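# Fit the matching cork panel into the picture frame

## Task

Pick the single cork panel that matches the picture frame's recess and place it in that recess so all four of its corners rest flat on the recess floor and no other panel sits on or overhangs it; afterwards both hands must release everything.

## Robot and tools

ROBOT. Two arms, left_arm and right_arm, each ending in a five-hinge-group dexterous hand: a right hand on right_arm and its mirror image on left_arm. The base of left_arm sits near (-0.007, +0.686, 0) m and the base of right_arm near (+0.069, -0.607, 0) m. A camera stand is bolted behind them.

FRAME. All poses, velocities and offsets use the scene frame. Its origin is at table-top height, halfway between the nominal bases. +z points up, +x points out over the table, and left_arm is on the +y side; image left/right does not match these names. Printed hand positions can be a few cm off, more at long reach.

HAND POINT. On the right hand, +z runs along the straightened fingers toward the tips, +x crosses the palm away from the thumb, and +y points out of the back, so the palm face is at y = -0.062 m. On the left hand, +x points toward the thumb instead. A rigid mast near the wrist (x +0.05 to +0.10 on the right hand, sign flipped on the left; z -0.16 to -0.11) can strike objects. Straight fingertips reach about 0.12 m past the hand point.

THE 48-NUMBER ROW. Every action row and every move target is one flat list of 48 numbers, each in [-1, 1], covering both arms even if one is idle. Order: left dx, dy, dz, rx, ry, rz; then 16 left hand motor goals; left current_limit; left speed; then the same 24 for the right arm. The 16 hand motors always go in this order: index_mcp, index_abd, index_pip, index_dip, thumb_cmc, thumb_axl, thumb_mcp, thumb_ipl, middle_mcp, middle_abd, middle_pip, middle_dip, ring_mcp, ring_abd, ring_pip, ring_dip.
- dx..rz are an offset, not a pose: they are measured from that arm's Hand target as it stood when the action or move began, along scene axes. 1.0 equals 0.6 m of travel or 180 degrees. rx, ry, rz form one rotation vector, turning about the Hand target's position. Rows inside one action all count from that same start, so they are not cumulative. However, each new call starts from the updated target, so repeating an offset moves the arm further. Six zeros simply re-request the current Hand target.
- The 16 hand numbers are absolute goal angles, scaled linearly between each hinge's two stops. For example, on each finger mcp is straight near -0.75 and curls toward +1. Thumb_cmc swings the thumb in front of the palm toward +1. A zero is a real goal, not a hold. To leave a hand unchanged, echo back its hand_goal, hand_current_limit and hand_speed.
- current_limit maps -1..+1 to 0..550 mA, with a minimum of 11 mA. speed sets the motor slew to (speed+1)/2 of 8.5 rad/s. The initial values are +0.4 and -0.6, and the last values sent persist.

TOOLS.
- execute_actions(actions, cameras): actions is a list of actions. Each action is up to 15 rows, one per 1/30 s step; if fewer rows are given, the last row is held to fill 15 steps. An empty list returns state and all images, scene number and task. cameras is a list of names, ["all"], or [].
- move(target, speed, blend, stop_force, zero, blocking, cameras): drives each hand point in a straight line toward its offset target. target is either one 48-number row, or up to 15 rows that all count from the same starting Hand targets. speed is the top path speed in m/s (0.002 to 3.2, default 0.25; rotation allowed at twice that in rad/s). It can be one number or one per target. blend, in metres, rounds corners between listed targets; 0 means stop at each. stop_force (4 to 120 N) ends an arm's path when its wrist sensor feels that much push against the motion. Use it slowly, leave it out when backing away from a contact, and do not trust it while the hand rotates. zero (default true) rezeroes the sensor first. blocking=false returns early but cannot be combined with stop_force. All paths finish together, taking at least 0.5 s and at most 10 s. The reply adds a move: line such as done, off_target, moving, held or fault, plus limits such as paced or held.
- wait(seconds 0 to 10, cameras): lets time pass while holding commands.
- stop(cameras): brakes a running move.
- zoom_image(camera, region): camera is one of cam_head_left, cam_head_right or cam_high. region is [x0, y0, x1, y1] in pixels, no larger than 504x504, and must come from the newest images.
- zero_wrist_force(arm): arm is left_arm or right_arm; tares that wrist sensor.
- finished_scene(scene): scene number 1 or 2; ends the scene permanently.
All cameras are 672x504.

RESULTS. Each arm reports end_effector_position (m), end_effector_quat_wxyz, velocities (omitted when joints read within noise), and Hand target, which is the commanded pose after clipping. The hand often rests slightly short of the Hand target; a further action requests it again, and a leftover gap can be sent as an explicit offset. Joint positions and torques include gravity load. Wrist force and torque are given in the end effector's own axes, with an extra line for the peak since the last report. Hand lines give hand_goal, hand_measured, hand_current_ma and hand_state (moving, goal, blocked, overload).

LIMITS AND HAZARDS.
- Commanded orientation is clipped to within 32 degrees of the current orientation.
- Contact torque at a joint limit (shoulders 293, elbow 133, wrists 48 N m) triggers a 10 s arm stop. So does roughly 150 N of external force. A grip on a fixed object may need releasing afterward.
- The arms are stiff, so aiming even slightly beyond a firm surface can fault. Approach slowly with stop_force.
- A finger motor drawing 495 mA or more for 5 s shuts down.
- Motors at 70 °C produce a MOTOR HOT warning, and at 85 °C the arm brakes for 30 s or more.
- Keep the arms and hands apart, since collisions between them can fail the scene. Do not path close to an arm's own base.
- Never let an object drop, fall off the table, or be released while moving. Avoid slamming anything.
- A HAND FAULT line cancels the remaining motion calls in that reply.
- Loose objects may occasionally be nudged by outside pushes.

Each tool is called as a command line: name --argument value for each argument, lists and objects as JSON in quotes; but a table of rows of numbers goes row by row, as --pt "numbers of a row", without its own name.

## Session

execute_actions --actions '[]'

Scene clock: 0.00 s.
left_arm: end_effector_position=(+1.0998, +0.1561, +0.3257) hand_goal=(-0.754, +0.000, -0.576, -0.696, -0.714, -0.678, -0.226, -0.168, -0.754, +0.000, -0.576, -0.696, -0.754, +0.000, -0.576, -0.696) hand_measured=(-0.754, +0.000, -0.576, -0.696, -0.714, -0.678, -0.226, -0.168, -0.754, +0.000, -0.576, -0.696, -0.754, +0.000, -0.576, -0.696) hand_current_ma=(+0, +0, +0, +0, +0, +0, +0, +0, +0, +0, +0, +0, +0, +0, +0, +0) hand_state=(goal, goal, goal, goal, goal, goal, goal, goal, goal, goal, goal, goal, goal, goal, goal, goal) hand_current_limit=0.40 hand_speed=-0.60 end_effector_quat_wxyz=(+0.397, +0.824, +0.124, +0.384) | right_arm: end_effector_position=(+1.2110, -0.2025, +0.2668) hand_goal=(-0.754, +0.000, -0.576, -0.696, -0.714, -0.678, -0.226, -0.168, -0.754, +0.000, -0.576, -0.696, -0.754, +0.000, -0.576, -0.696) hand_measured=(-0.754, +0.000, -0.576, -0.696, -0.714, -0.678, -0.226, -0.168, -0.754, +0.000, -0.576, -0.696, -0.754, +0.000, -0.576, -0.696) hand_current_ma=(+0, +0, +0, +0, +0, +0, +0, +0, +0, +0, +0, +0, +0, +0, +0, +0) hand_state=(goal, goal, goal, goal, goal, goal, goal, goal, goal, goal, goal, goal, goal, goal, goal, goal) hand_current_limit=0.40 hand_speed=-0.60 end_effector_quat_wxyz=(-0.306, +0.773, -0.353, +0.429)
Joint positions: left_arm=[-0.55 -0.727 0.959 0.169 1.675 3.804] | right_arm=[0.27 -0.607 0.554 0.513 1.596 -0.51]
Joint velocities: within noise
Joint torques (N m): no reading
Wrist force (N): no reading
Wrist torque (N m): no reading
Wrist force, peak (N): no reading
Hand target: left_arm +1.0998, +0.1561, +0.3257; +0.397, +0.824, +0.124, +0.384 | right_arm +1.2110, -0.2025, +0.2668; -0.306, +0.773, -0.353, +0.429

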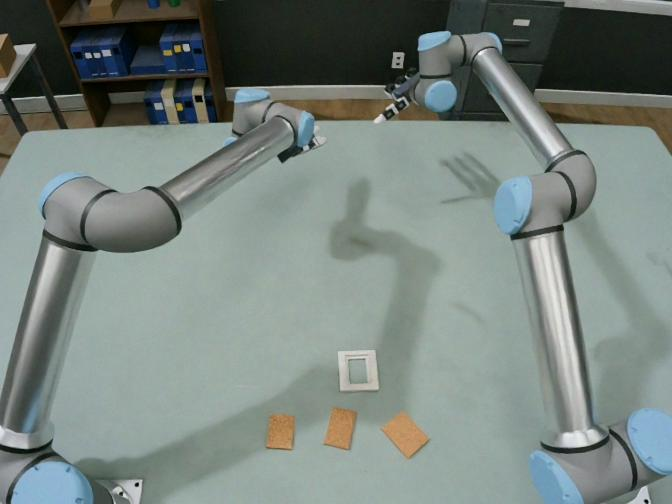

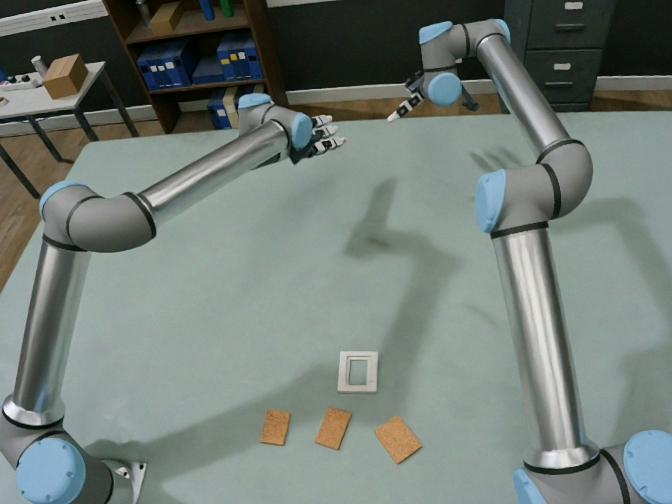

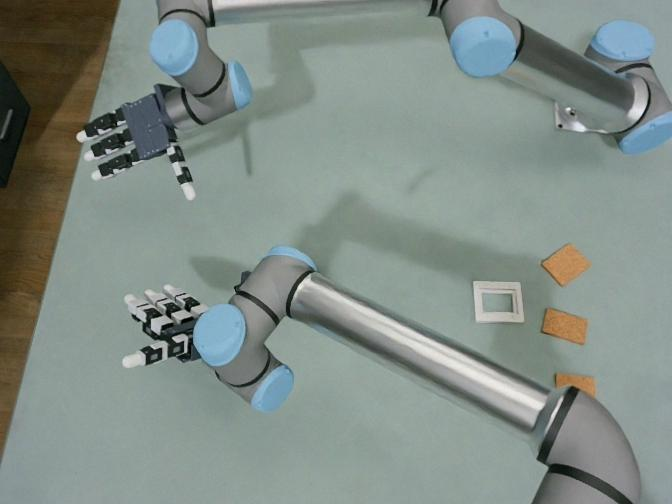

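zoom_image --camera "cam_high" --region '[440, 220, 640, 420]'

zoom_image --camera "cam_head_left" --region '[240, 320, 450, 480]'

zoom_image --camera "cam_head_right" --region '[240, 320, 450, 480]'

Scaled by 2.520 from the camera's 672x504 image, which has a finer 960x720 frame.

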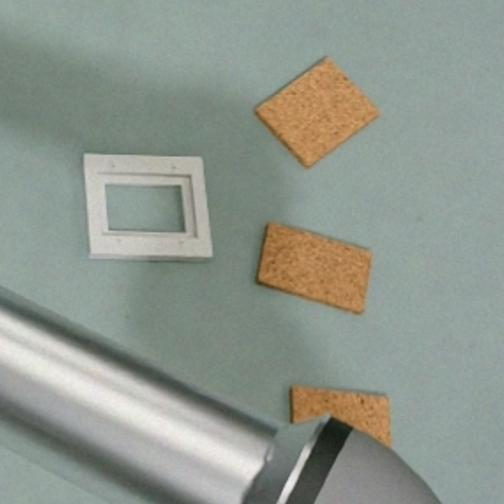

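Scaled by 2.400 from the camera's 672x504 image, which has a finer 960x720 frame.

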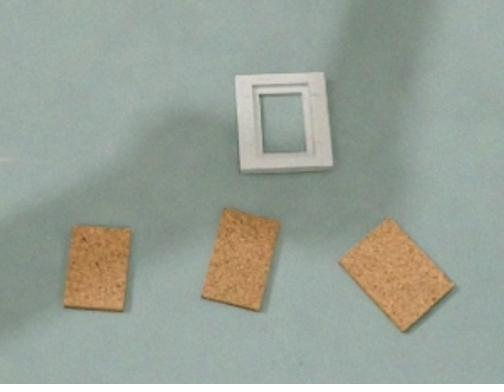

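Scaled by 2.400 from the camera's 672x504 image, which has a finer 960x720 frame.

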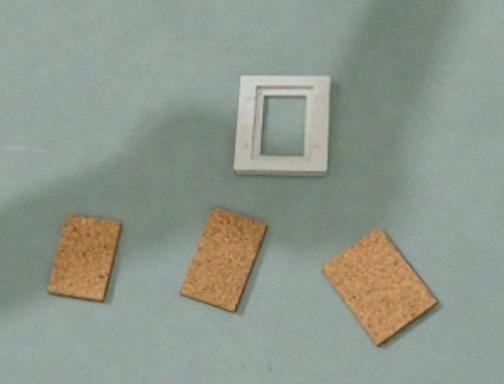

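move --target '[-0.167,0.983,0.05,0,0,0.162,-0.754,0,-0.576,-0.696,-0.714,-0.678,-0.226,-0.168,-0.754,0,-0.576,-0.696,-0.754,0,-0.576,-0.696,0.4,-0.6,-0.768,-0.079,0.222,0.0412,0.066,0.1765,-0.822,0,0.153,0.174,0.671,-0.677,-0.056,-0.059,-0.822,0,0.153,0.174,-0.959,0,-0.576,-0.696,0.4,-0.6]' --speed 0.35 --cameras '["all"]'

Scene clock: 57.80 s.
left_arm: end_effector_position=(+0.9996, +0.7458, +0.3557) hand_goal=(-0.754, +0.000, -0.576, -0.696, -0.714, -0.678, -0.226, -0.168, -0.754, +0.000, -0.576, -0.696, -0.754, +0.000, -0.576, -0.696) hand_measured=(-0.760, +0.000, -0.576, -0.696, -0.720, -0.678, -0.226, -0.168, -0.760, +0.000, -0.576, -0.696, -0.760, +0.000, -0.576, -0.696) hand_current_ma=(-2, +0, +0, +0, -2, +0, +0, +0, -2, +0, +0, +0, -2, +0, +0, +0) hand_state=(goal, goal, goal, goal, goal, goal, goal, goal, goal, goal, goal, goal, goal, goal, goal, goal) hand_current_limit=0.40 hand_speed=-0.60 end_effector_quat_wxyz=(+0.288, +0.766, +0.328, +0.472) | right_arm: end_effector_position=(+0.7504, -0.2500, +0.4000) hand_goal=(-0.822, +0.000, +0.152, +0.174, +0.670, -0.678, -0.056, -0.060, -0.822, +0.000, +0.152, +0.174, -0.960, +0.000, -0.576, -0.696) hand_measured=(-0.806, +0.000, +0.150, +0.170, +0.662, -0.678, -0.056, -0.062, -0.804, +0.000, +0.150, +0.170, -0.940, +0.000, -0.576, -0.696) hand_current_ma=(+51, +0, -4, -8, -22, +1, -2, -5, +54, +0, -4, -7, +62, +0, +0, +0) hand_state=(goal, goal, goal, goal, goal, goal, goal, goal, goal, goal, goal, goal, goal, goal, goal, goal) hand_current_limit=0.40 hand_speed=-0.60 end_effector_quat_wxyz=(-0.423, +0.859, -0.184, +0.224)
Joint positions: left_arm=[-0.072 -1.107 1.546 -0.038 1.646 3.792] | right_arm=[0.156 -1.383 1.533 0.58 0.949 -0.757]
Joint torques (N m): left_arm=[7.88 -65.27 -48.16 2.12 -3.15 -1.11] | right_arm=[15.53 -73.05 -41.09 2.17 -2.02 1.7]
Wrist force (N): left_arm=[0.0 -0.2 -0.2] | right_arm=[-0.1 -0.1 -0.4]
Wrist torque (N m): left_arm=[-0.02 -0.03 0.07] | right_arm=[-0.03 -0.01 -0.14]
Wrist force, peak (N): left_arm=[2.4 -1.6 -1.5] | right_arm=[-1.9 0.4 -2.6]
Hand target: left_arm +0.9996, +0.7459, +0.3557; +0.288, +0.766, +0.328, +0.472 | right_arm +0.7502, -0.2499, +0.4000; -0.423, +0.859, -0.184, +0.224
Off the commanded pose: left_arm 0.000 m, 0 deg | right_arm 0.000 m, 0 deg.
move: done

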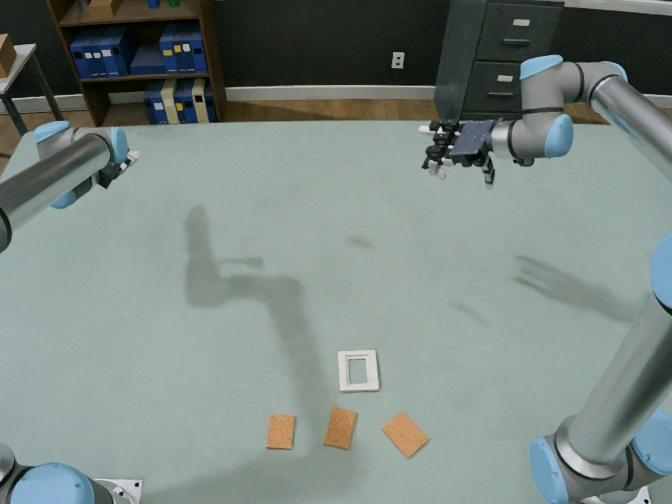

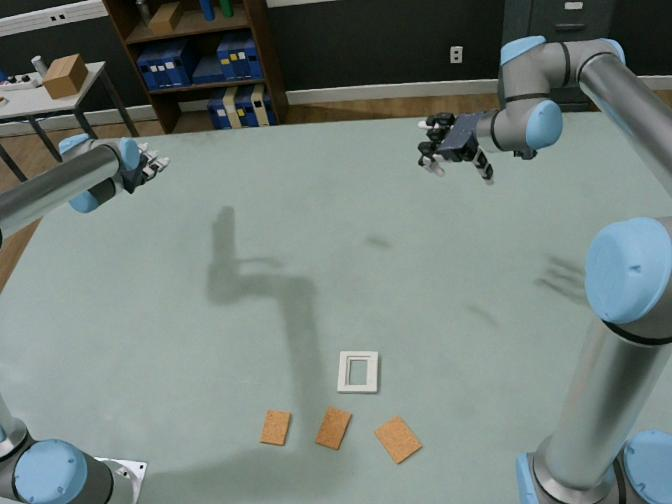

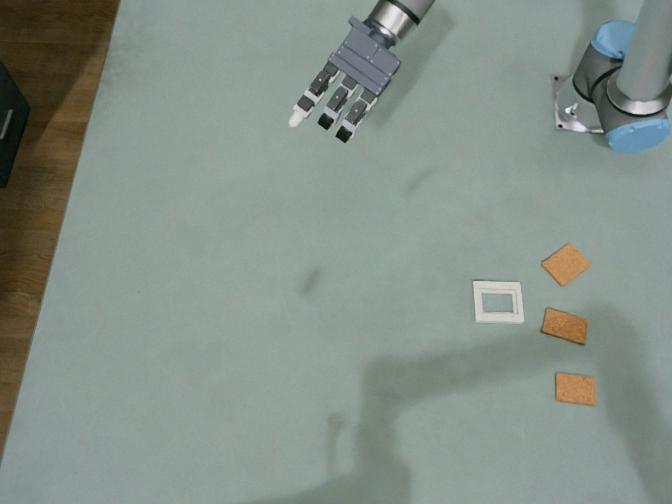

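zoom_image --camera "cam_high" --region '[465, 235, 605, 340]'

zoom_image --camera "cam_high" --region '[465, 305, 605, 410]'

zoom_image --camera "cam_high" --region '[465, 270, 535, 330]'

zoom_image --camera "cam_head_left" --region '[260, 340, 440, 475]'

zoom_image --camera "cam_head_right" --region '[250, 340, 430, 475]'

Scaled by 3.600 from the camera's 672x504 image, which has a finer 960x720 frame.

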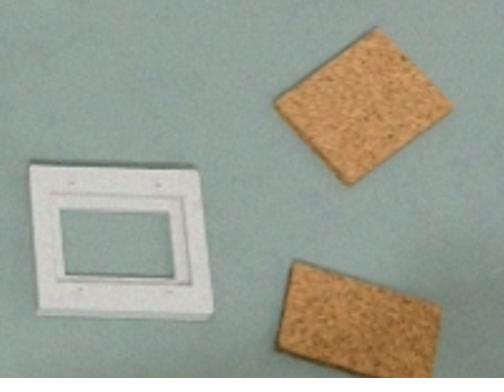

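Scaled by 3.600 from the camera's 672x504 image, which has a finer 960x720 frame.

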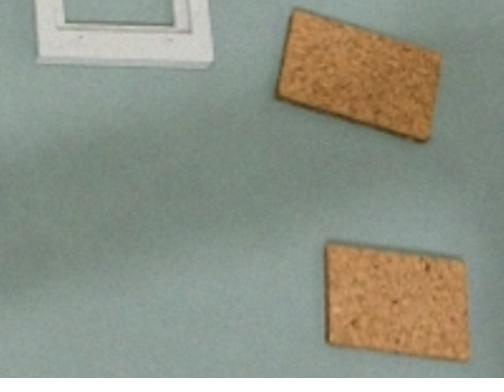

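Scaled by 7.200 from the camera's 672x504 image, which has a finer 960x720 frame.

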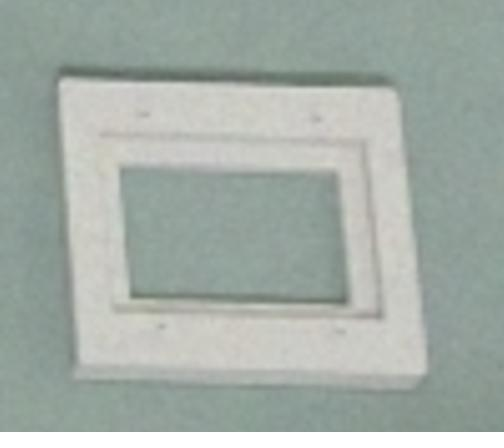

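Scaled by 2.800 from the camera's 672x504 image, which has a finer 960x720 frame.

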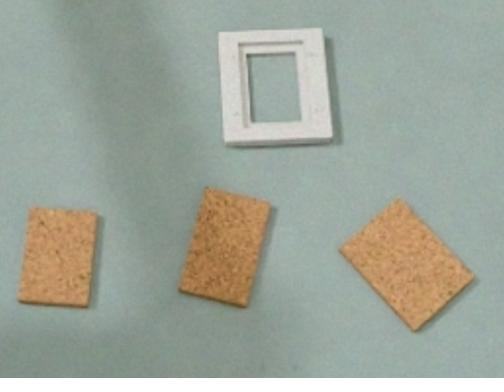

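Scaled by 2.800 from the camera's 672x504 image, which has a finer 960x720 frame.

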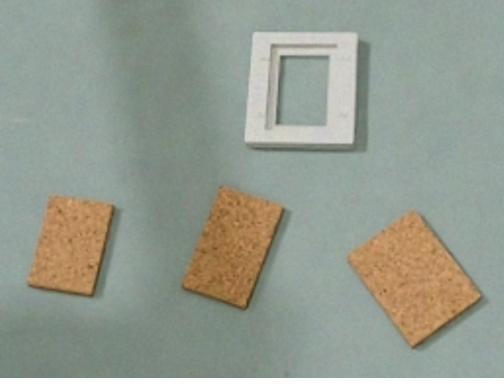

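zoom_image --camera "cam_head_left" --region '[325, 340, 395, 400]'

zoom_image --camera "cam_head_right" --region '[325, 340, 395, 400]'

zoom_image --camera "cam_head_left" --region '[255, 400, 365, 460]'

zoom_image --camera "cam_head_left" --region '[370, 400, 440, 460]'

zoom_image --camera "cam_high" --region '[530, 360, 610, 420]'

zoom_image --camera "cam_high" --region '[530, 295, 610, 355]'

zoom_image --camera "cam_high" --region '[530, 235, 610, 295]'

Scaled by 7.200 from the camera's 672x504 image, which has a finer 960x720 frame.

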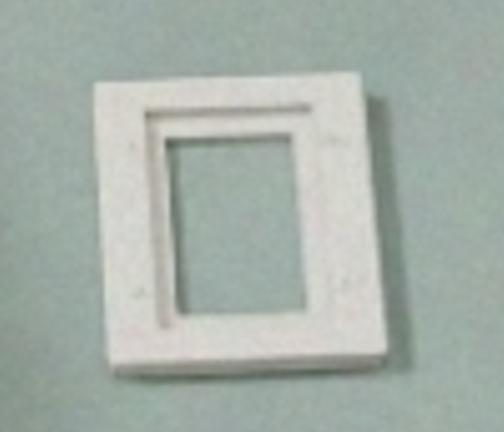

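Scaled by 7.200 from the camera's 672x504 image, which has a finer 960x720 frame.

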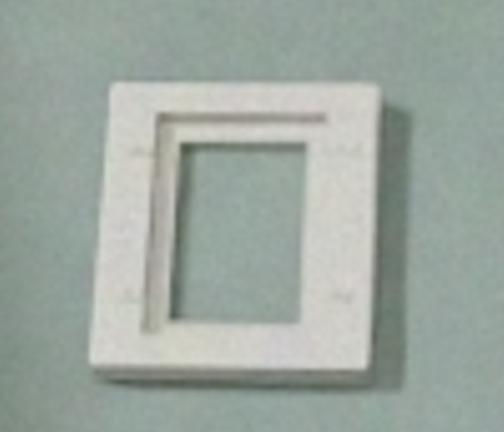

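Scaled by 4.582 from the camera's 672x504 image, which has a finer 960x720 frame.

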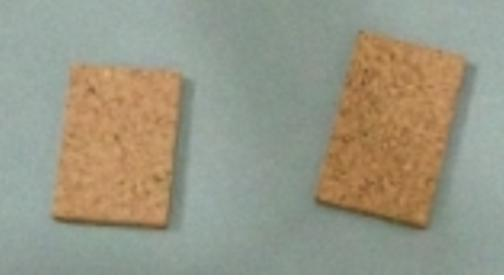

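Scaled by 7.200 from the camera's 672x504 image, which has a finer 960x720 frame.

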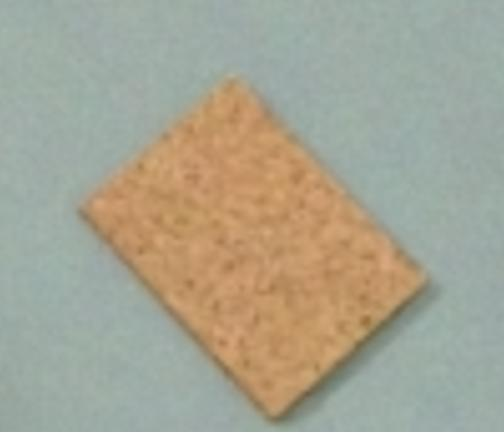

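Scaled by 6.300 from the camera's 672x504 image, which has a finer 960x720 frame.

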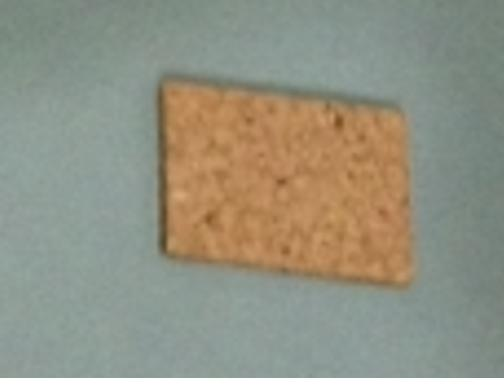

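Scaled by 6.300 from the camera's 672x504 image, which has a finer 960x720 frame.

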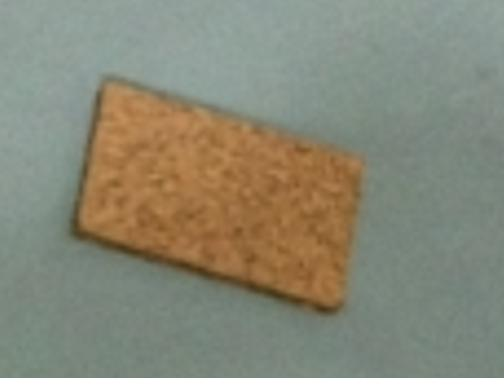

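Scaled by 6.300 from the camera's 672x504 image, which has a finer 960x720 frame.

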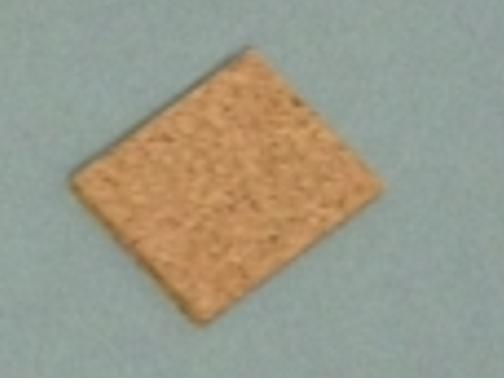

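move --target '[0,0,0,0,0,0,-0.754,0,-0.576,-0.696,-0.714,-0.678,-0.226,-0.168,-0.754,0,-0.576,-0.696,-0.754,0,-0.576,-0.696,0.4,-0.6,-0.378,-0.192,-0.417,0.0412,0.066,0.1765,-0.548,0,-0.576,-0.696,-0.714,-0.677,-0.226,-0.168,-0.959,0,-0.576,-0.696,-0.959,0,-0.576,-0.696,0.4,-0.6]' --speed 0.3 --cameras '["all"]'

Scene clock: 79.80 s.
left_arm: end_effector_position=(+0.9996, +0.7459, +0.3557) hand_goal=(-0.754, +0.000, -0.576, -0.696, -0.714, -0.678, -0.226, -0.168, -0.754, +0.000, -0.576, -0.696, -0.754, +0.000, -0.576, -0.696) hand_measured=(-0.760, +0.000, -0.576, -0.696, -0.720, -0.678, -0.226, -0.168, -0.760, +0.000, -0.576, -0.696, -0.760, +0.000, -0.576, -0.696) hand_current_ma=(-2, +0, +0, +0, -2, +0, +0, +0, -2, +0, +0, +0, -2, +0, +0, +0) hand_state=(goal, goal, goal, goal, goal, goal, goal, goal, goal, goal, goal, goal, goal, goal, goal, goal) hand_current_limit=0.40 hand_speed=-0.60 end_effector_quat_wxyz=(+0.288, +0.766, +0.328, +0.472) | right_arm: end_effector_position=(+0.5236, -0.3651, +0.1499) hand_goal=(-0.548, +0.000, -0.576, -0.696, -0.714, -0.678, -0.226, -0.168, -0.960, +0.000, -0.576, -0.696, -0.960, +0.000, -0.576, -0.696) hand_measured=(-0.542, +0.000, -0.570, -0.692, -0.694, -0.678, -0.220, -0.164, -0.942, +0.000, -0.568, -0.692, -0.942, +0.000, -0.576, -0.696) hand_current_ma=(+18, +0, +16, +8, +60, +1, +19, +10, +55, +0, +18, +7, +57, +0, +0, +0) hand_state=(goal, goal, goal, goal, goal, goal, goal, goal, goal, goal, goal, goal, goal, goal, goal, goal) hand_current_limit=0.40 hand_speed=-0.60 end_effector_quat_wxyz=(-0.500, +0.866, +0.001, -0.001) end_effector_velocity=(-0.001, +0.000, +0.000) end_effector_angular_velocity=(+0.001, -0.002, +0.003)
Joint positions: left_arm=[-0.072 -1.107 1.546 -0.038 1.646 3.792] | right_arm=[-0.171 -1.217 2.128 1.026 0.564 -1.998]
Joint velocities: left_arm=[within noise] | right_arm=[0 0.001 0.002 0.002 0 -0.007]
Joint torques (N m): left_arm=[14.38 -65.39 -48.01 2.05 -3.33 -3.18] | right_arm=[3.81 -45.65 -14.46 5.92 -2.79 -2.36]
Wrist force (N): left_arm=[0.1 0.1 -0.2] | right_arm=[0.7 0.0 0.0]
Wrist torque (N m): left_arm=[0.01 -0.04 0.08] | right_arm=[-0.06 -0.14 -0.08]
Wrist force, peak (N): left_arm=[-0.1 0.0 -1.1] | right_arm=[-1.3 2.5 0.0]
Hand target: left_arm +0.9996, +0.7459, +0.3557; +0.288, +0.766, +0.328, +0.472 | right_arm +0.5234, -0.3651, +0.1498; -0.500, +0.866, +0.001, -0.001
Off the commanded pose: left_arm 0.000 m, 0 deg | right_arm 0.000 m, 0 deg.
move: done

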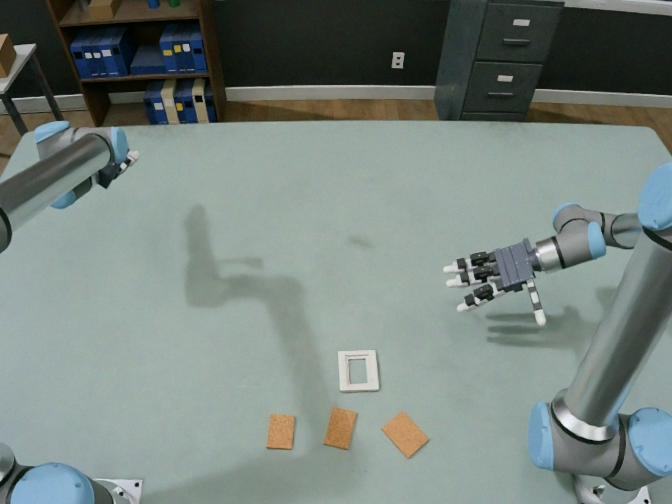

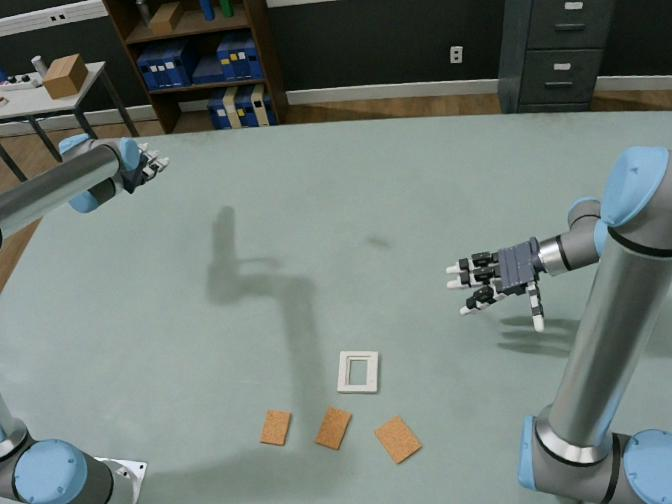

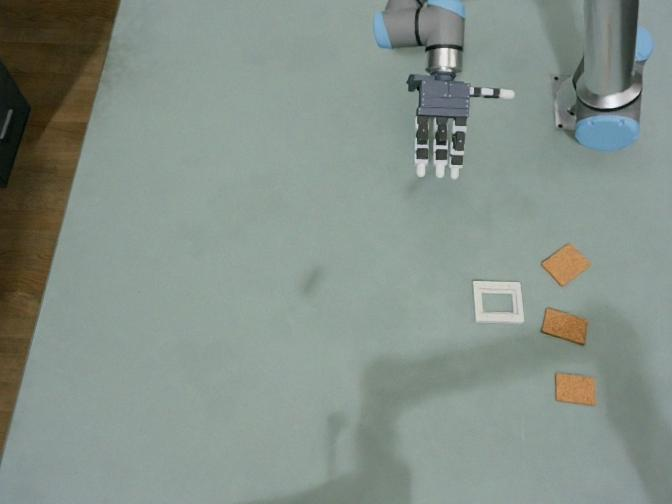

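move --target '[0,0,0,0,0,0,-0.754,0,-0.576,-0.696,-0.714,-0.678,-0.226,-0.168,-0.754,0,-0.576,-0.696,-0.754,0,-0.576,-0.696,0.4,-0.6,0,0,-0.15,0,0,0,-0.548,0,-0.576,-0.696,-0.714,-0.677,-0.226,-0.168,-0.959,0,-0.576,-0.696,-0.959,0,-0.576,-0.696,0.4,-0.6]' --speed 0.15

move --target '[0,0,0,0,0,0,-0.754,0,-0.576,-0.696,-0.714,-0.678,-0.226,-0.168,-0.754,0,-0.576,-0.696,-0.754,0,-0.576,-0.696,0.4,-0.6,0,0,-0.09,0,0,0,-0.548,0,-0.576,-0.696,-0.714,-0.677,-0.226,-0.168,-0.959,0,-0.576,-0.696,-0.959,0,-0.576,-0.696,0.4,-0.6]' --speed 0.02 --stop_force 4 --cameras '["all"]'

zoom_image --camera "cam_high" --region '[400, 110, 540, 215]'

zoom_image --camera "cam_head_left" --region '[420, 240, 560, 345]'

zoom_image --camera "cam_head_right" --region '[420, 240, 560, 345]'

Scene clock: 83.73 s.
left_arm: end_effector_position=(+0.9996, +0.7459, +0.3557) hand_goal=(-0.754, +0.000, -0.576, -0.696, -0.714, -0.678, -0.226, -0.168, -0.754, +0.000, -0.576, -0.696, -0.754, +0.000, -0.576, -0.696) hand_measured=(-0.760, +0.000, -0.576, -0.696, -0.720, -0.678, -0.226, -0.168, -0.760, +0.000, -0.576, -0.696, -0.760, +0.000, -0.576, -0.696) hand_current_ma=(-2, +0, +0, +0, -2, +0, +0, +0, -2, +0, +0, +0, -2, +0, +0, +0) hand_state=(goal, goal, goal, goal, goal, goal, goal, goal, goal, goal, goal, goal, goal, goal, goal, goal) hand_current_limit=0.40 hand_speed=-0.60 end_effector_quat_wxyz=(+0.288, +0.766, +0.328, +0.472) | right_arm: end_effector_position=(+0.5234, -0.3651, +0.0599) hand_goal=(-0.548, +0.000, -0.576, -0.696, -0.714, -0.678, -0.226, -0.168, -0.960, +0.000, -0.576, -0.696, -0.960, +0.000, -0.576, -0.696) hand_measured=(-0.542, +0.000, -0.570, -0.692, -0.694, -0.678, -0.220, -0.164, -0.942, +0.000, -0.570, -0.692, -0.942, +0.000, -0.576, -0.696) hand_current_ma=(+18, +0, +16, +8, +58, +1, +18, +10, +55, +0, +17, +7, +57, +0, +0, +0) hand_state=(goal, goal, goal, goal, goal, goal, goal, goal, goal, goal, goal, goal, goal, goal, goal, goal) hand_current_limit=0.40 hand_speed=-0.60 end_effector_quat_wxyz=(-0.500, +0.866, +0.001, -0.001)
Joint positions: left_arm=[-0.072 -1.107 1.546 -0.038 1.646 3.792] | right_arm=[-0.171 -1.07 2.152 0.856 0.564 -1.998]
Joint torques (N m): left_arm=[14.01 -66.18 -47.89 2.18 -3.46 -3.18] | right_arm=[14.35 -51.99 -22.63 3.04 -3.37 1.75]
Wrist force (N): left_arm=[-0.1 0.1 -0.3] | right_arm=[0.5 -0.3 -0.3]
Wrist torque (N m): left_arm=[0.03 -0.02 0.06] | right_arm=[-0.10 -0.08 -0.10]
Wrist force, peak (N): left_arm=[-0.5 0.1 -0.7] | right_arm=[0.8 1.5 0.9]
Hand target: left_arm +0.9996, +0.7459, +0.3557; +0.288, +0.766, +0.328, +0.472 | right_arm +0.5234, -0.3651, +0.0598; -0.500, +0.866, +0.001, -0.001
Off the commanded pose: left_arm 0.000 m, 0 deg | right_arm 0.000 m, 0 deg.
move: done

Scene clock: 86.30 s.
left_arm: end_effector_position=(+0.9996, +0.7459, +0.3557) hand_goal=(-0.754, +0.000, -0.576, -0.696, -0.714, -0.678, -0.226, -0.168, -0.754, +0.000, -0.576, -0.696, -0.754, +0.000, -0.576, -0.696) hand_measured=(-0.760, +0.000, -0.576, -0.696, -0.720, -0.678, -0.226, -0.168, -0.760, +0.000, -0.576, -0.696, -0.760, +0.000, -0.576, -0.696) hand_current_ma=(-2, +0, +0, +0, -2, +0, +0, +0, -2, +0, +0, +0, -2, +0, +0, +0) hand_state=(goal, goal, goal, goal, goal, goal, goal, goal, goal, goal, goal, goal, goal, goal, goal, goal) hand_current_limit=0.40 hand_speed=-0.60 end_effector_quat_wxyz=(+0.288, +0.766, +0.328, +0.472) | right_arm: end_effector_position=(+0.5234, -0.3650, +0.0244) hand_goal=(-0.548, +0.000, -0.576, -0.696, -0.714, -0.678, -0.226, -0.168, -0.960, +0.000, -0.576, -0.696, -0.960, +0.000, -0.576, -0.696) hand_measured=(-0.562, +0.000, -0.588, -0.700, -0.694, -0.678, -0.220, -0.164, -0.942, +0.000, -0.570, -0.692, -0.942, +0.000, -0.576, -0.696) hand_current_ma=(-39, +0, -30, -7, +58, +1, +18, +10, +55, +0, +17, +7, +57, +0, +0, +0) hand_state=(goal, goal, goal, goal, goal, goal, goal, goal, goal, goal, goal, goal, goal, goal, goal, goal) hand_current_limit=0.40 hand_speed=-0.60 end_effector_quat_wxyz=(-0.500, +0.866, +0.001, -0.001)
Joint positions: left_arm=[-0.072 -1.107 1.546 -0.038 1.646 3.792] | right_arm=[-0.171 -1.008 2.154 0.792 0.564 -1.998]
Joint torques (N m): left_arm=[13.97 -66.31 -47.96 2.07 -3.28 -3.29] | right_arm=[15.25 -80.77 -10.32 3.28 -3.08 -2.01]
Wrist force (N): left_arm=[-0.1 -0.2 -0.4] | right_arm=[0.2 -0.6 0.1]
Wrist torque (N m): left_arm=[-0.01 -0.01 0.06] | right_arm=[0.00 -0.06 -0.12]
Wrist force, peak (N): left_arm=[-0.3 -0.1 -0.9] | right_arm=[0.5 -2.7 -4.2]
Hand target: left_arm +0.9996, +0.7459, +0.3557; +0.288, +0.766, +0.328, +0.472 | right_arm +0.5234, -0.3651, +0.0244; -0.500, +0.866, +0.001, -0.001 (not the last commanded pose)
Off the commanded pose: left_arm 0.000 m, 0 deg | right_arm 0.019 m, 0 deg.
move: contact (right_arm)

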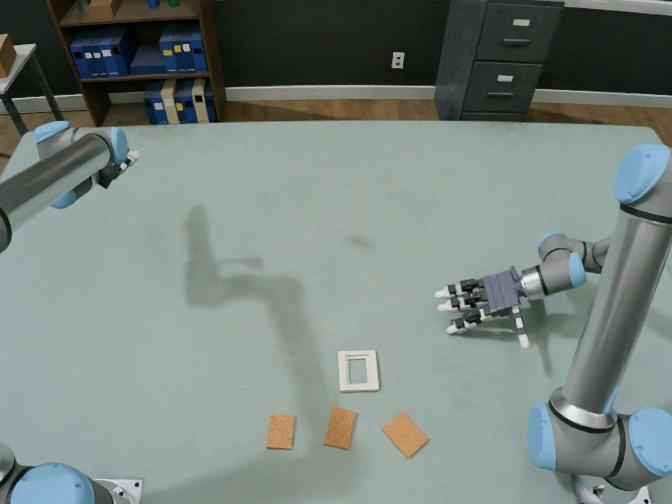

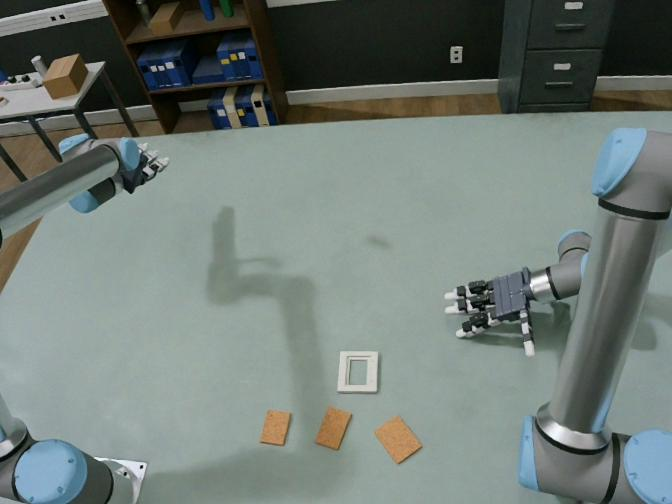

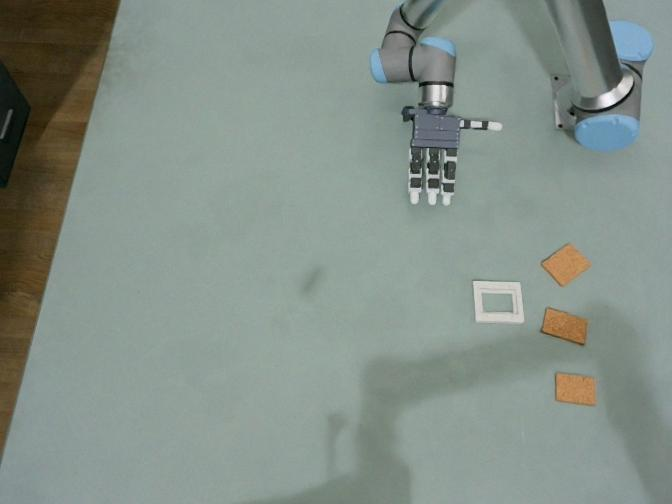

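Scaled by 3.600 from the camera's 672x504 image, which has a finer 960x720 frame.

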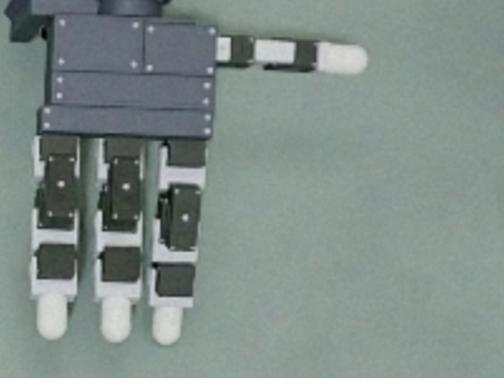

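Scaled by 3.600 from the camera's 672x504 image, which has a finer 960x720 frame.

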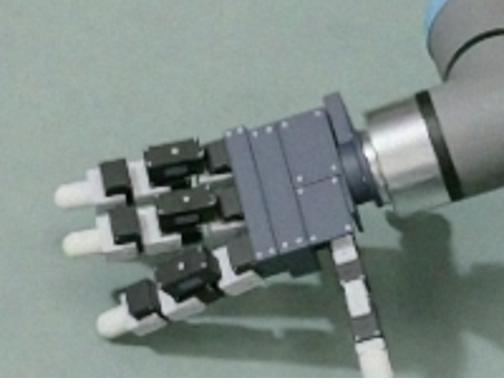

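Scaled by 3.600 from the camera's 672x504 image, which has a finer 960x720 frame.

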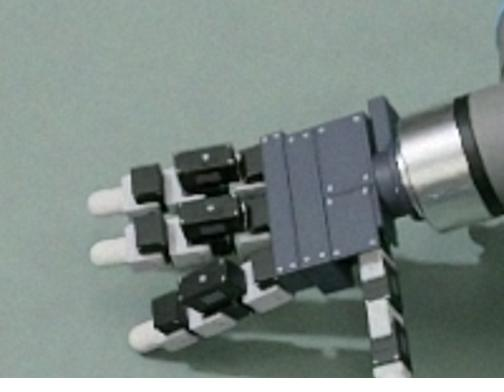

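move --pt "0 0 0 0 0 0 -0.754 0 -0.576 -0.696 -0.714 -0.678 -0.226 -0.168 -0.754 0 -0.576 -0.696 -0.754 0 -0.576 -0.696 0.4 -0.6 0 0 0.07 0 0 0 -0.548 0 -0.576 -0.696 -0.714 -0.677 -0.226 -0.168 -0.959 0 -0.576 -0.696 -0.959 0 -0.576 -0.696 0.4 -0.6" --pt "0 0 0 0 0 0 -0.754 0 -0.576 -0.696 -0.714 -0.678 -0.226 -0.168 -0.754 0 -0.576 -0.696 -0.754 0 -0.576 -0.696 0.4 -0.6 0 0.61 0.07 0 0 0 -0.548 0 -0.576 -0.696 -0.714 -0.677 -0.226 -0.168 -0.959 0 -0.576 -0.696 -0.959 0 -0.576 -0.696 0.4 -0.6" --pt "0 0 0 0 0 0 -0.754 0 -0.576 -0.696 -0.714 -0.678 -0.226 -0.168 -0.754 0 -0.576 -0.696 -0.754 0 -0.576 -0.696 0.4 -0.6 0 0.61 0.008 0 0 0 -0.548 0 -0.576 -0.696 -0.714 -0.677 -0.226 -0.168 -0.959 0 -0.576 -0.696 -0.959 0 -0.576 -0.696 0.4 -0.6" --speed 0.2 --blend '[0.01,0.01,0]' --cameras '["all"]'

zoom_image --camera "cam_high" --region '[380, 240, 520, 380]'

zoom_image --camera "cam_head_left" --region '[210, 260, 350, 365]'

zoom_image --camera "cam_head_right" --region '[210, 260, 350, 365]'

Scene clock: 93.93 s.
left_arm: end_effector_position=(+0.9996, +0.7459, +0.3557) hand_goal=(-0.754, +0.000, -0.576, -0.696, -0.714, -0.678, -0.226, -0.168, -0.754, +0.000, -0.576, -0.696, -0.754, +0.000, -0.576, -0.696) hand_measured=(-0.760, +0.000, -0.576, -0.696, -0.720, -0.678, -0.226, -0.168, -0.760, +0.000, -0.576, -0.696, -0.760, +0.000, -0.576, -0.696) hand_current_ma=(-2, +0, +0, +0, -2, +0, +0, +0, -2, +0, +0, +0, -2, +0, +0, +0) hand_state=(goal, goal, goal, goal, goal, goal, goal, goal, goal, goal, goal, goal, goal, goal, goal, goal) hand_current_limit=0.40 hand_speed=-0.60 end_effector_quat_wxyz=(+0.288, +0.766, +0.328, +0.472) | right_arm: end_effector_position=(+0.5235, +0.0009, +0.0292) hand_goal=(-0.548, +0.000, -0.576, -0.696, -0.714, -0.678, -0.226, -0.168, -0.960, +0.000, -0.576, -0.696, -0.960, +0.000, -0.576, -0.696) hand_measured=(-0.542, +0.000, -0.576, -0.698, -0.696, -0.678, -0.222, -0.164, -0.942, +0.000, -0.570, -0.692, -0.942, +0.000, -0.576, -0.696) hand_current_ma=(+13, -1, -1, -6, +51, +1, +14, +9, +55, +0, +16, +7, +56, +0, +0, +0) hand_state=(goal, goal, goal, goal, goal, goal, goal, goal, goal, goal, goal, goal, goal, goal, goal, goal) hand_current_limit=0.40 hand_speed=-0.60 end_effector_quat_wxyz=(-0.500, +0.866, +0.001, -0.001)
Joint positions: left_arm=[-0.072 -1.107 1.546 -0.038 1.646 3.792] | right_arm=[0.519 -1.029 1.819 0.118 0.685 -0.781]
Joint torques (N m): left_arm=[13.9 -66.25 -47.5 2.18 -3.36 -3.33] | right_arm=[14.44 -71.7 -30.82 0.73 -1.51 3.81]
Wrist force (N): left_arm=[0.4 0.1 -0.2] | right_arm=[0.4 -0.8 -0.5]
Wrist torque (N m): left_arm=[0.03 -0.07 0.10] | right_arm=[-0.12 -0.04 0.00]
Wrist force, peak (N): left_arm=[-0.5 0.3 -1.1] | right_arm=[0.0 -4.1 1.0]
Hand target: left_arm +0.9996, +0.7459, +0.3557; +0.288, +0.766, +0.328, +0.472 | right_arm +0.5234, +0.0009, +0.0292; -0.500, +0.866, +0.001, -0.001
Off the commanded pose: left_arm 0.000 m, 0 deg | right_arm 0.000 m, 0 deg.
move: done

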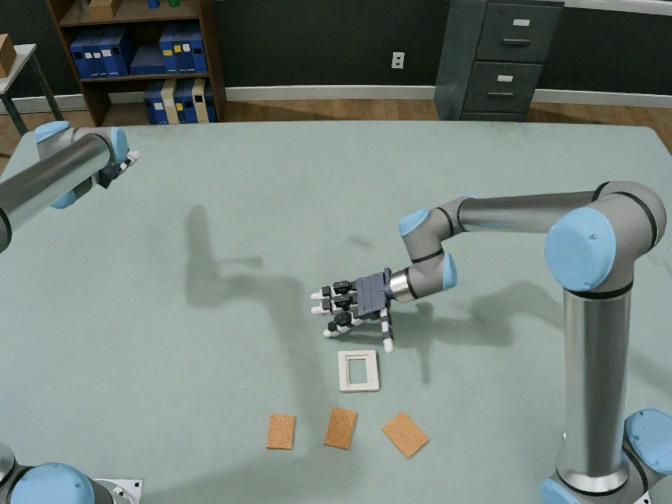

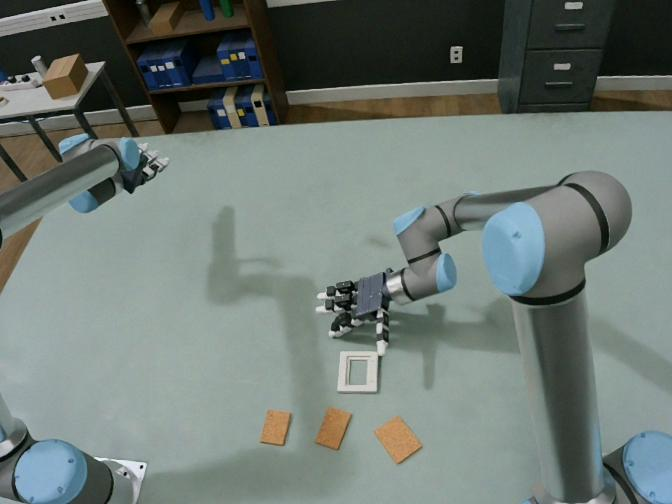

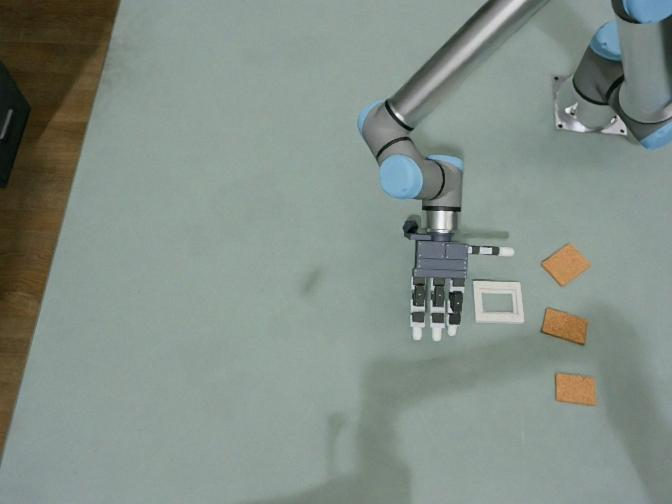

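Scaled by 3.600 from the camera's 672x504 image, which has a finer 960x720 frame.

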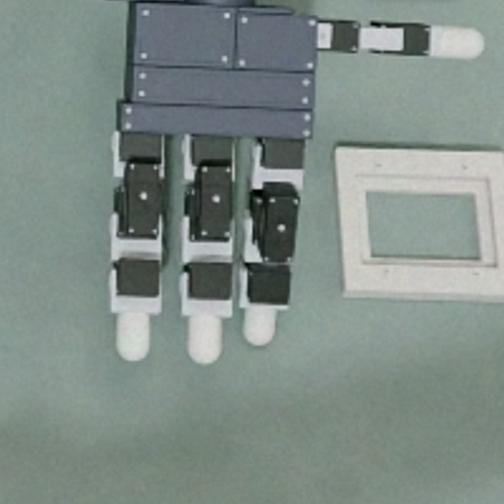

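Scaled by 3.600 from the camera's 672x504 image, which has a finer 960x720 frame.

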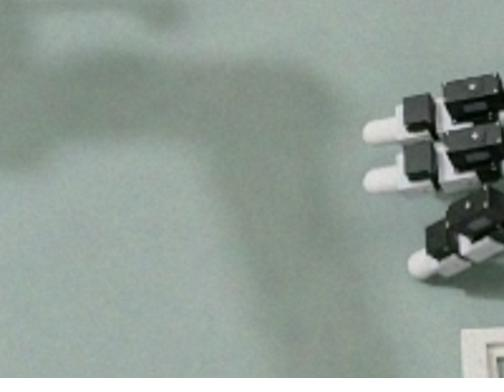

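Scaled by 3.600 from the camera's 672x504 image, which has a finer 960x720 frame.

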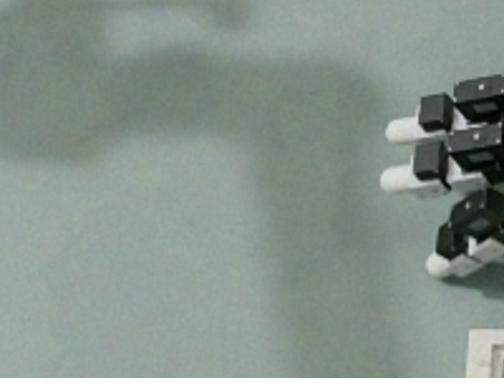

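move --pt "0 0 0 0 0 0 -0.754 0 -0.576 -0.696 -0.714 -0.678 -0.226 -0.168 -0.754 0 -0.576 -0.696 -0.754 0 -0.576 -0.696 0.4 -0.6 0 0 0.07 0 0 0 -0.548 0 -0.576 -0.696 -0.714 -0.677 -0.226 -0.168 -0.959 0 -0.576 -0.696 -0.959 0 -0.576 -0.696 0.4 -0.6" --pt "0 0 0 0 0 0 -0.754 0 -0.576 -0.696 -0.714 -0.678 -0.226 -0.168 -0.754 0 -0.576 -0.696 -0.754 0 -0.576 -0.696 0.4 -0.6 -0.275 -0.06 0.07 0 0 0 -0.548 0 -0.576 -0.696 -0.714 -0.677 -0.226 -0.168 -0.959 0 -0.576 -0.696 -0.959 0 -0.576 -0.696 0.4 -0.6" --pt "0 0 0 0 0 0 -0.754 0 -0.576 -0.696 -0.714 -0.678 -0.226 -0.168 -0.754 0 -0.576 -0.696 -0.754 0 -0.576 -0.696 0.4 -0.6 -0.275 -0.06 0.0 0 0 0 -0.548 0 -0.576 -0.696 -0.714 -0.677 -0.226 -0.168 -0.959 0 -0.576 -0.696 -0.959 0 -0.576 -0.696 0.4 -0.6" --speed 0.2 --blend '[0.01,0.01,0]' --cameras '["all"]'

zoom_image --camera "cam_high" --region '[440, 240, 580, 380]'

zoom_image --camera "cam_head_left" --region '[250, 320, 390, 425]'

zoom_image --camera "cam_head_right" --region '[250, 320, 390, 425]'

Scene clock: 101.13 s.
left_arm: end_effector_position=(+0.9996, +0.7459, +0.3557) hand_goal=(-0.754, +0.000, -0.576, -0.696, -0.714, -0.678, -0.226, -0.168, -0.754, +0.000, -0.576, -0.696, -0.754, +0.000, -0.576, -0.696) hand_measured=(-0.760, +0.000, -0.576, -0.696, -0.720, -0.678, -0.226, -0.168, -0.760, +0.000, -0.576, -0.696, -0.760, +0.000, -0.576, -0.696) hand_current_ma=(-2, +0, +0, +0, -2, +0, +0, +0, -2, +0, +0, +0, -2, +0, +0, +0) hand_state=(goal, goal, goal, goal, goal, goal, goal, goal, goal, goal, goal, goal, goal, goal, goal, goal) hand_current_limit=0.40 hand_speed=-0.60 end_effector_quat_wxyz=(+0.288, +0.766, +0.328, +0.472) | right_arm: end_effector_position=(+0.3584, -0.0351, +0.0292) hand_goal=(-0.548, +0.000, -0.576, -0.696, -0.714, -0.678, -0.226, -0.168, -0.960, +0.000, -0.576, -0.696, -0.960, +0.000, -0.576, -0.696) hand_measured=(-0.616, +0.002, -0.628, -0.724, -0.696, -0.678, -0.222, -0.164, -0.942, +0.000, -0.570, -0.692, -0.942, +0.000, -0.576, -0.696) hand_current_ma=(-275, +2, -187, -87, +51, +1, +14, +9, +55, +0, +16, +7, +55, +0, +0, +0) hand_state=(blocked, goal, blocked, blocked, goal, goal, goal, goal, goal, goal, goal, goal, goal, goal, goal, goal) hand_current_limit=0.40 hand_speed=-0.60 end_effector_quat_wxyz=(-0.500, +0.866, +0.001, -0.001)
Joint positions: left_arm=[-0.072 -1.107 1.546 -0.038 1.646 3.792] | right_arm=[0.609 -1.217 2.12 -0.074 0.744 -0.676]
Joint torques (N m): left_arm=[14.74 -66.53 -47.82 2.15 -3.36 -3.23] | right_arm=[15.87 -38.37 -30.64 0.06 0.35 3.39]
Wrist force (N): left_arm=[0.2 0.3 -0.3] | right_arm=[-0.1 -2.5 -0.4]
Wrist torque (N m): left_arm=[0.05 -0.05 0.08] | right_arm=[0.12 -0.04 -0.10]
Wrist force, peak (N): left_arm=[-0.5 0.5 -0.7] | right_arm=[1.2 -4.4 -4.7]
Hand target: left_arm +0.9996, +0.7459, +0.3557; +0.288, +0.766, +0.328, +0.472 | right_arm +0.3584, -0.0351, +0.0292; -0.500, +0.866, +0.001, -0.001
Off the commanded pose: left_arm 0.000 m, 0 deg | right_arm 0.000 m, 0 deg.
move: done

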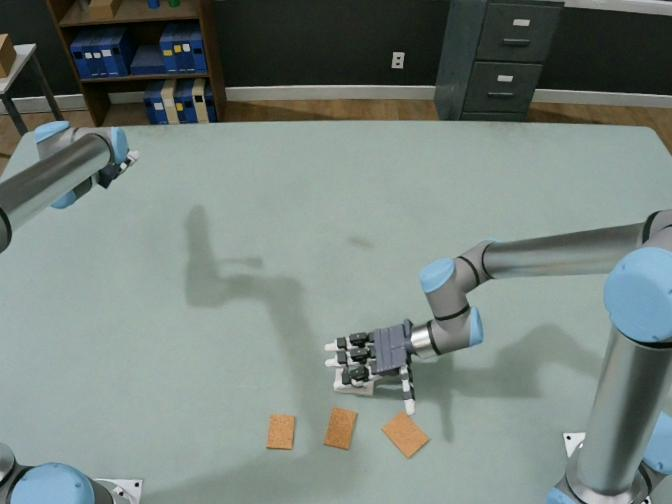

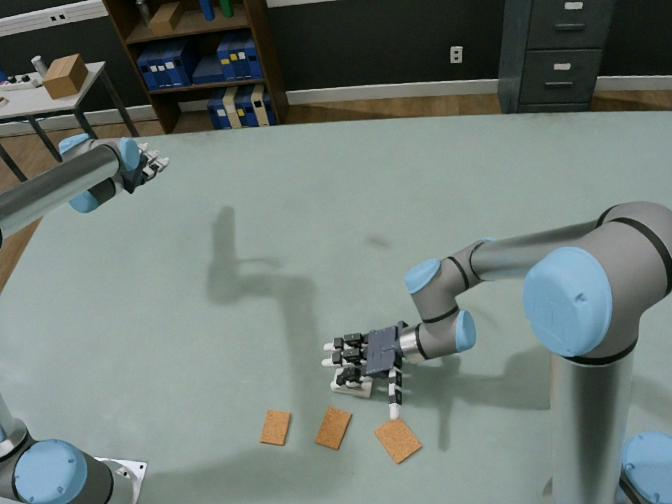

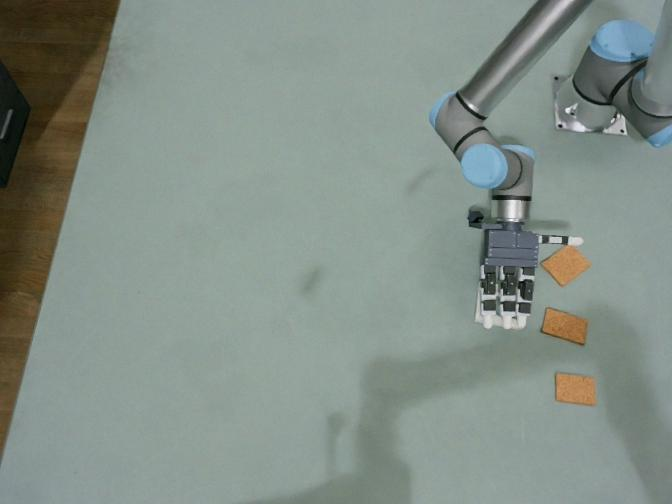

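Scaled by 3.600 from the camera's 672x504 image, which has a finer 960x720 frame.

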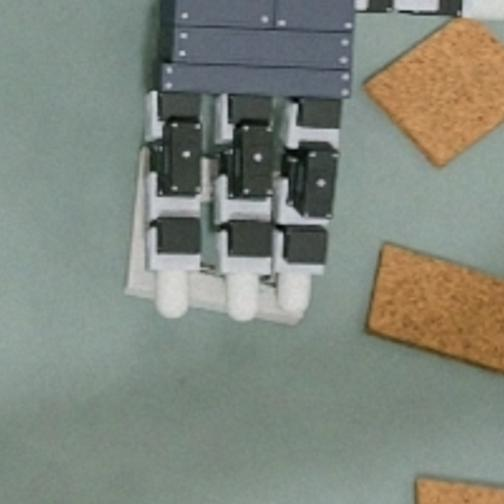

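Scaled by 3.600 from the camera's 672x504 image, which has a finer 960x720 frame.

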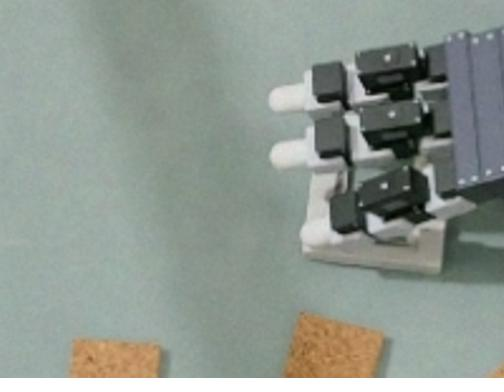

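Scaled by 3.600 from the camera's 672x504 image, which has a finer 960x720 frame.

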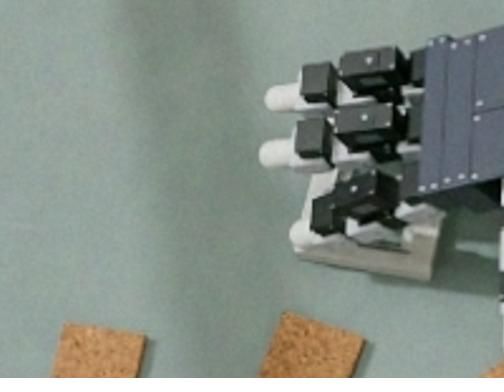

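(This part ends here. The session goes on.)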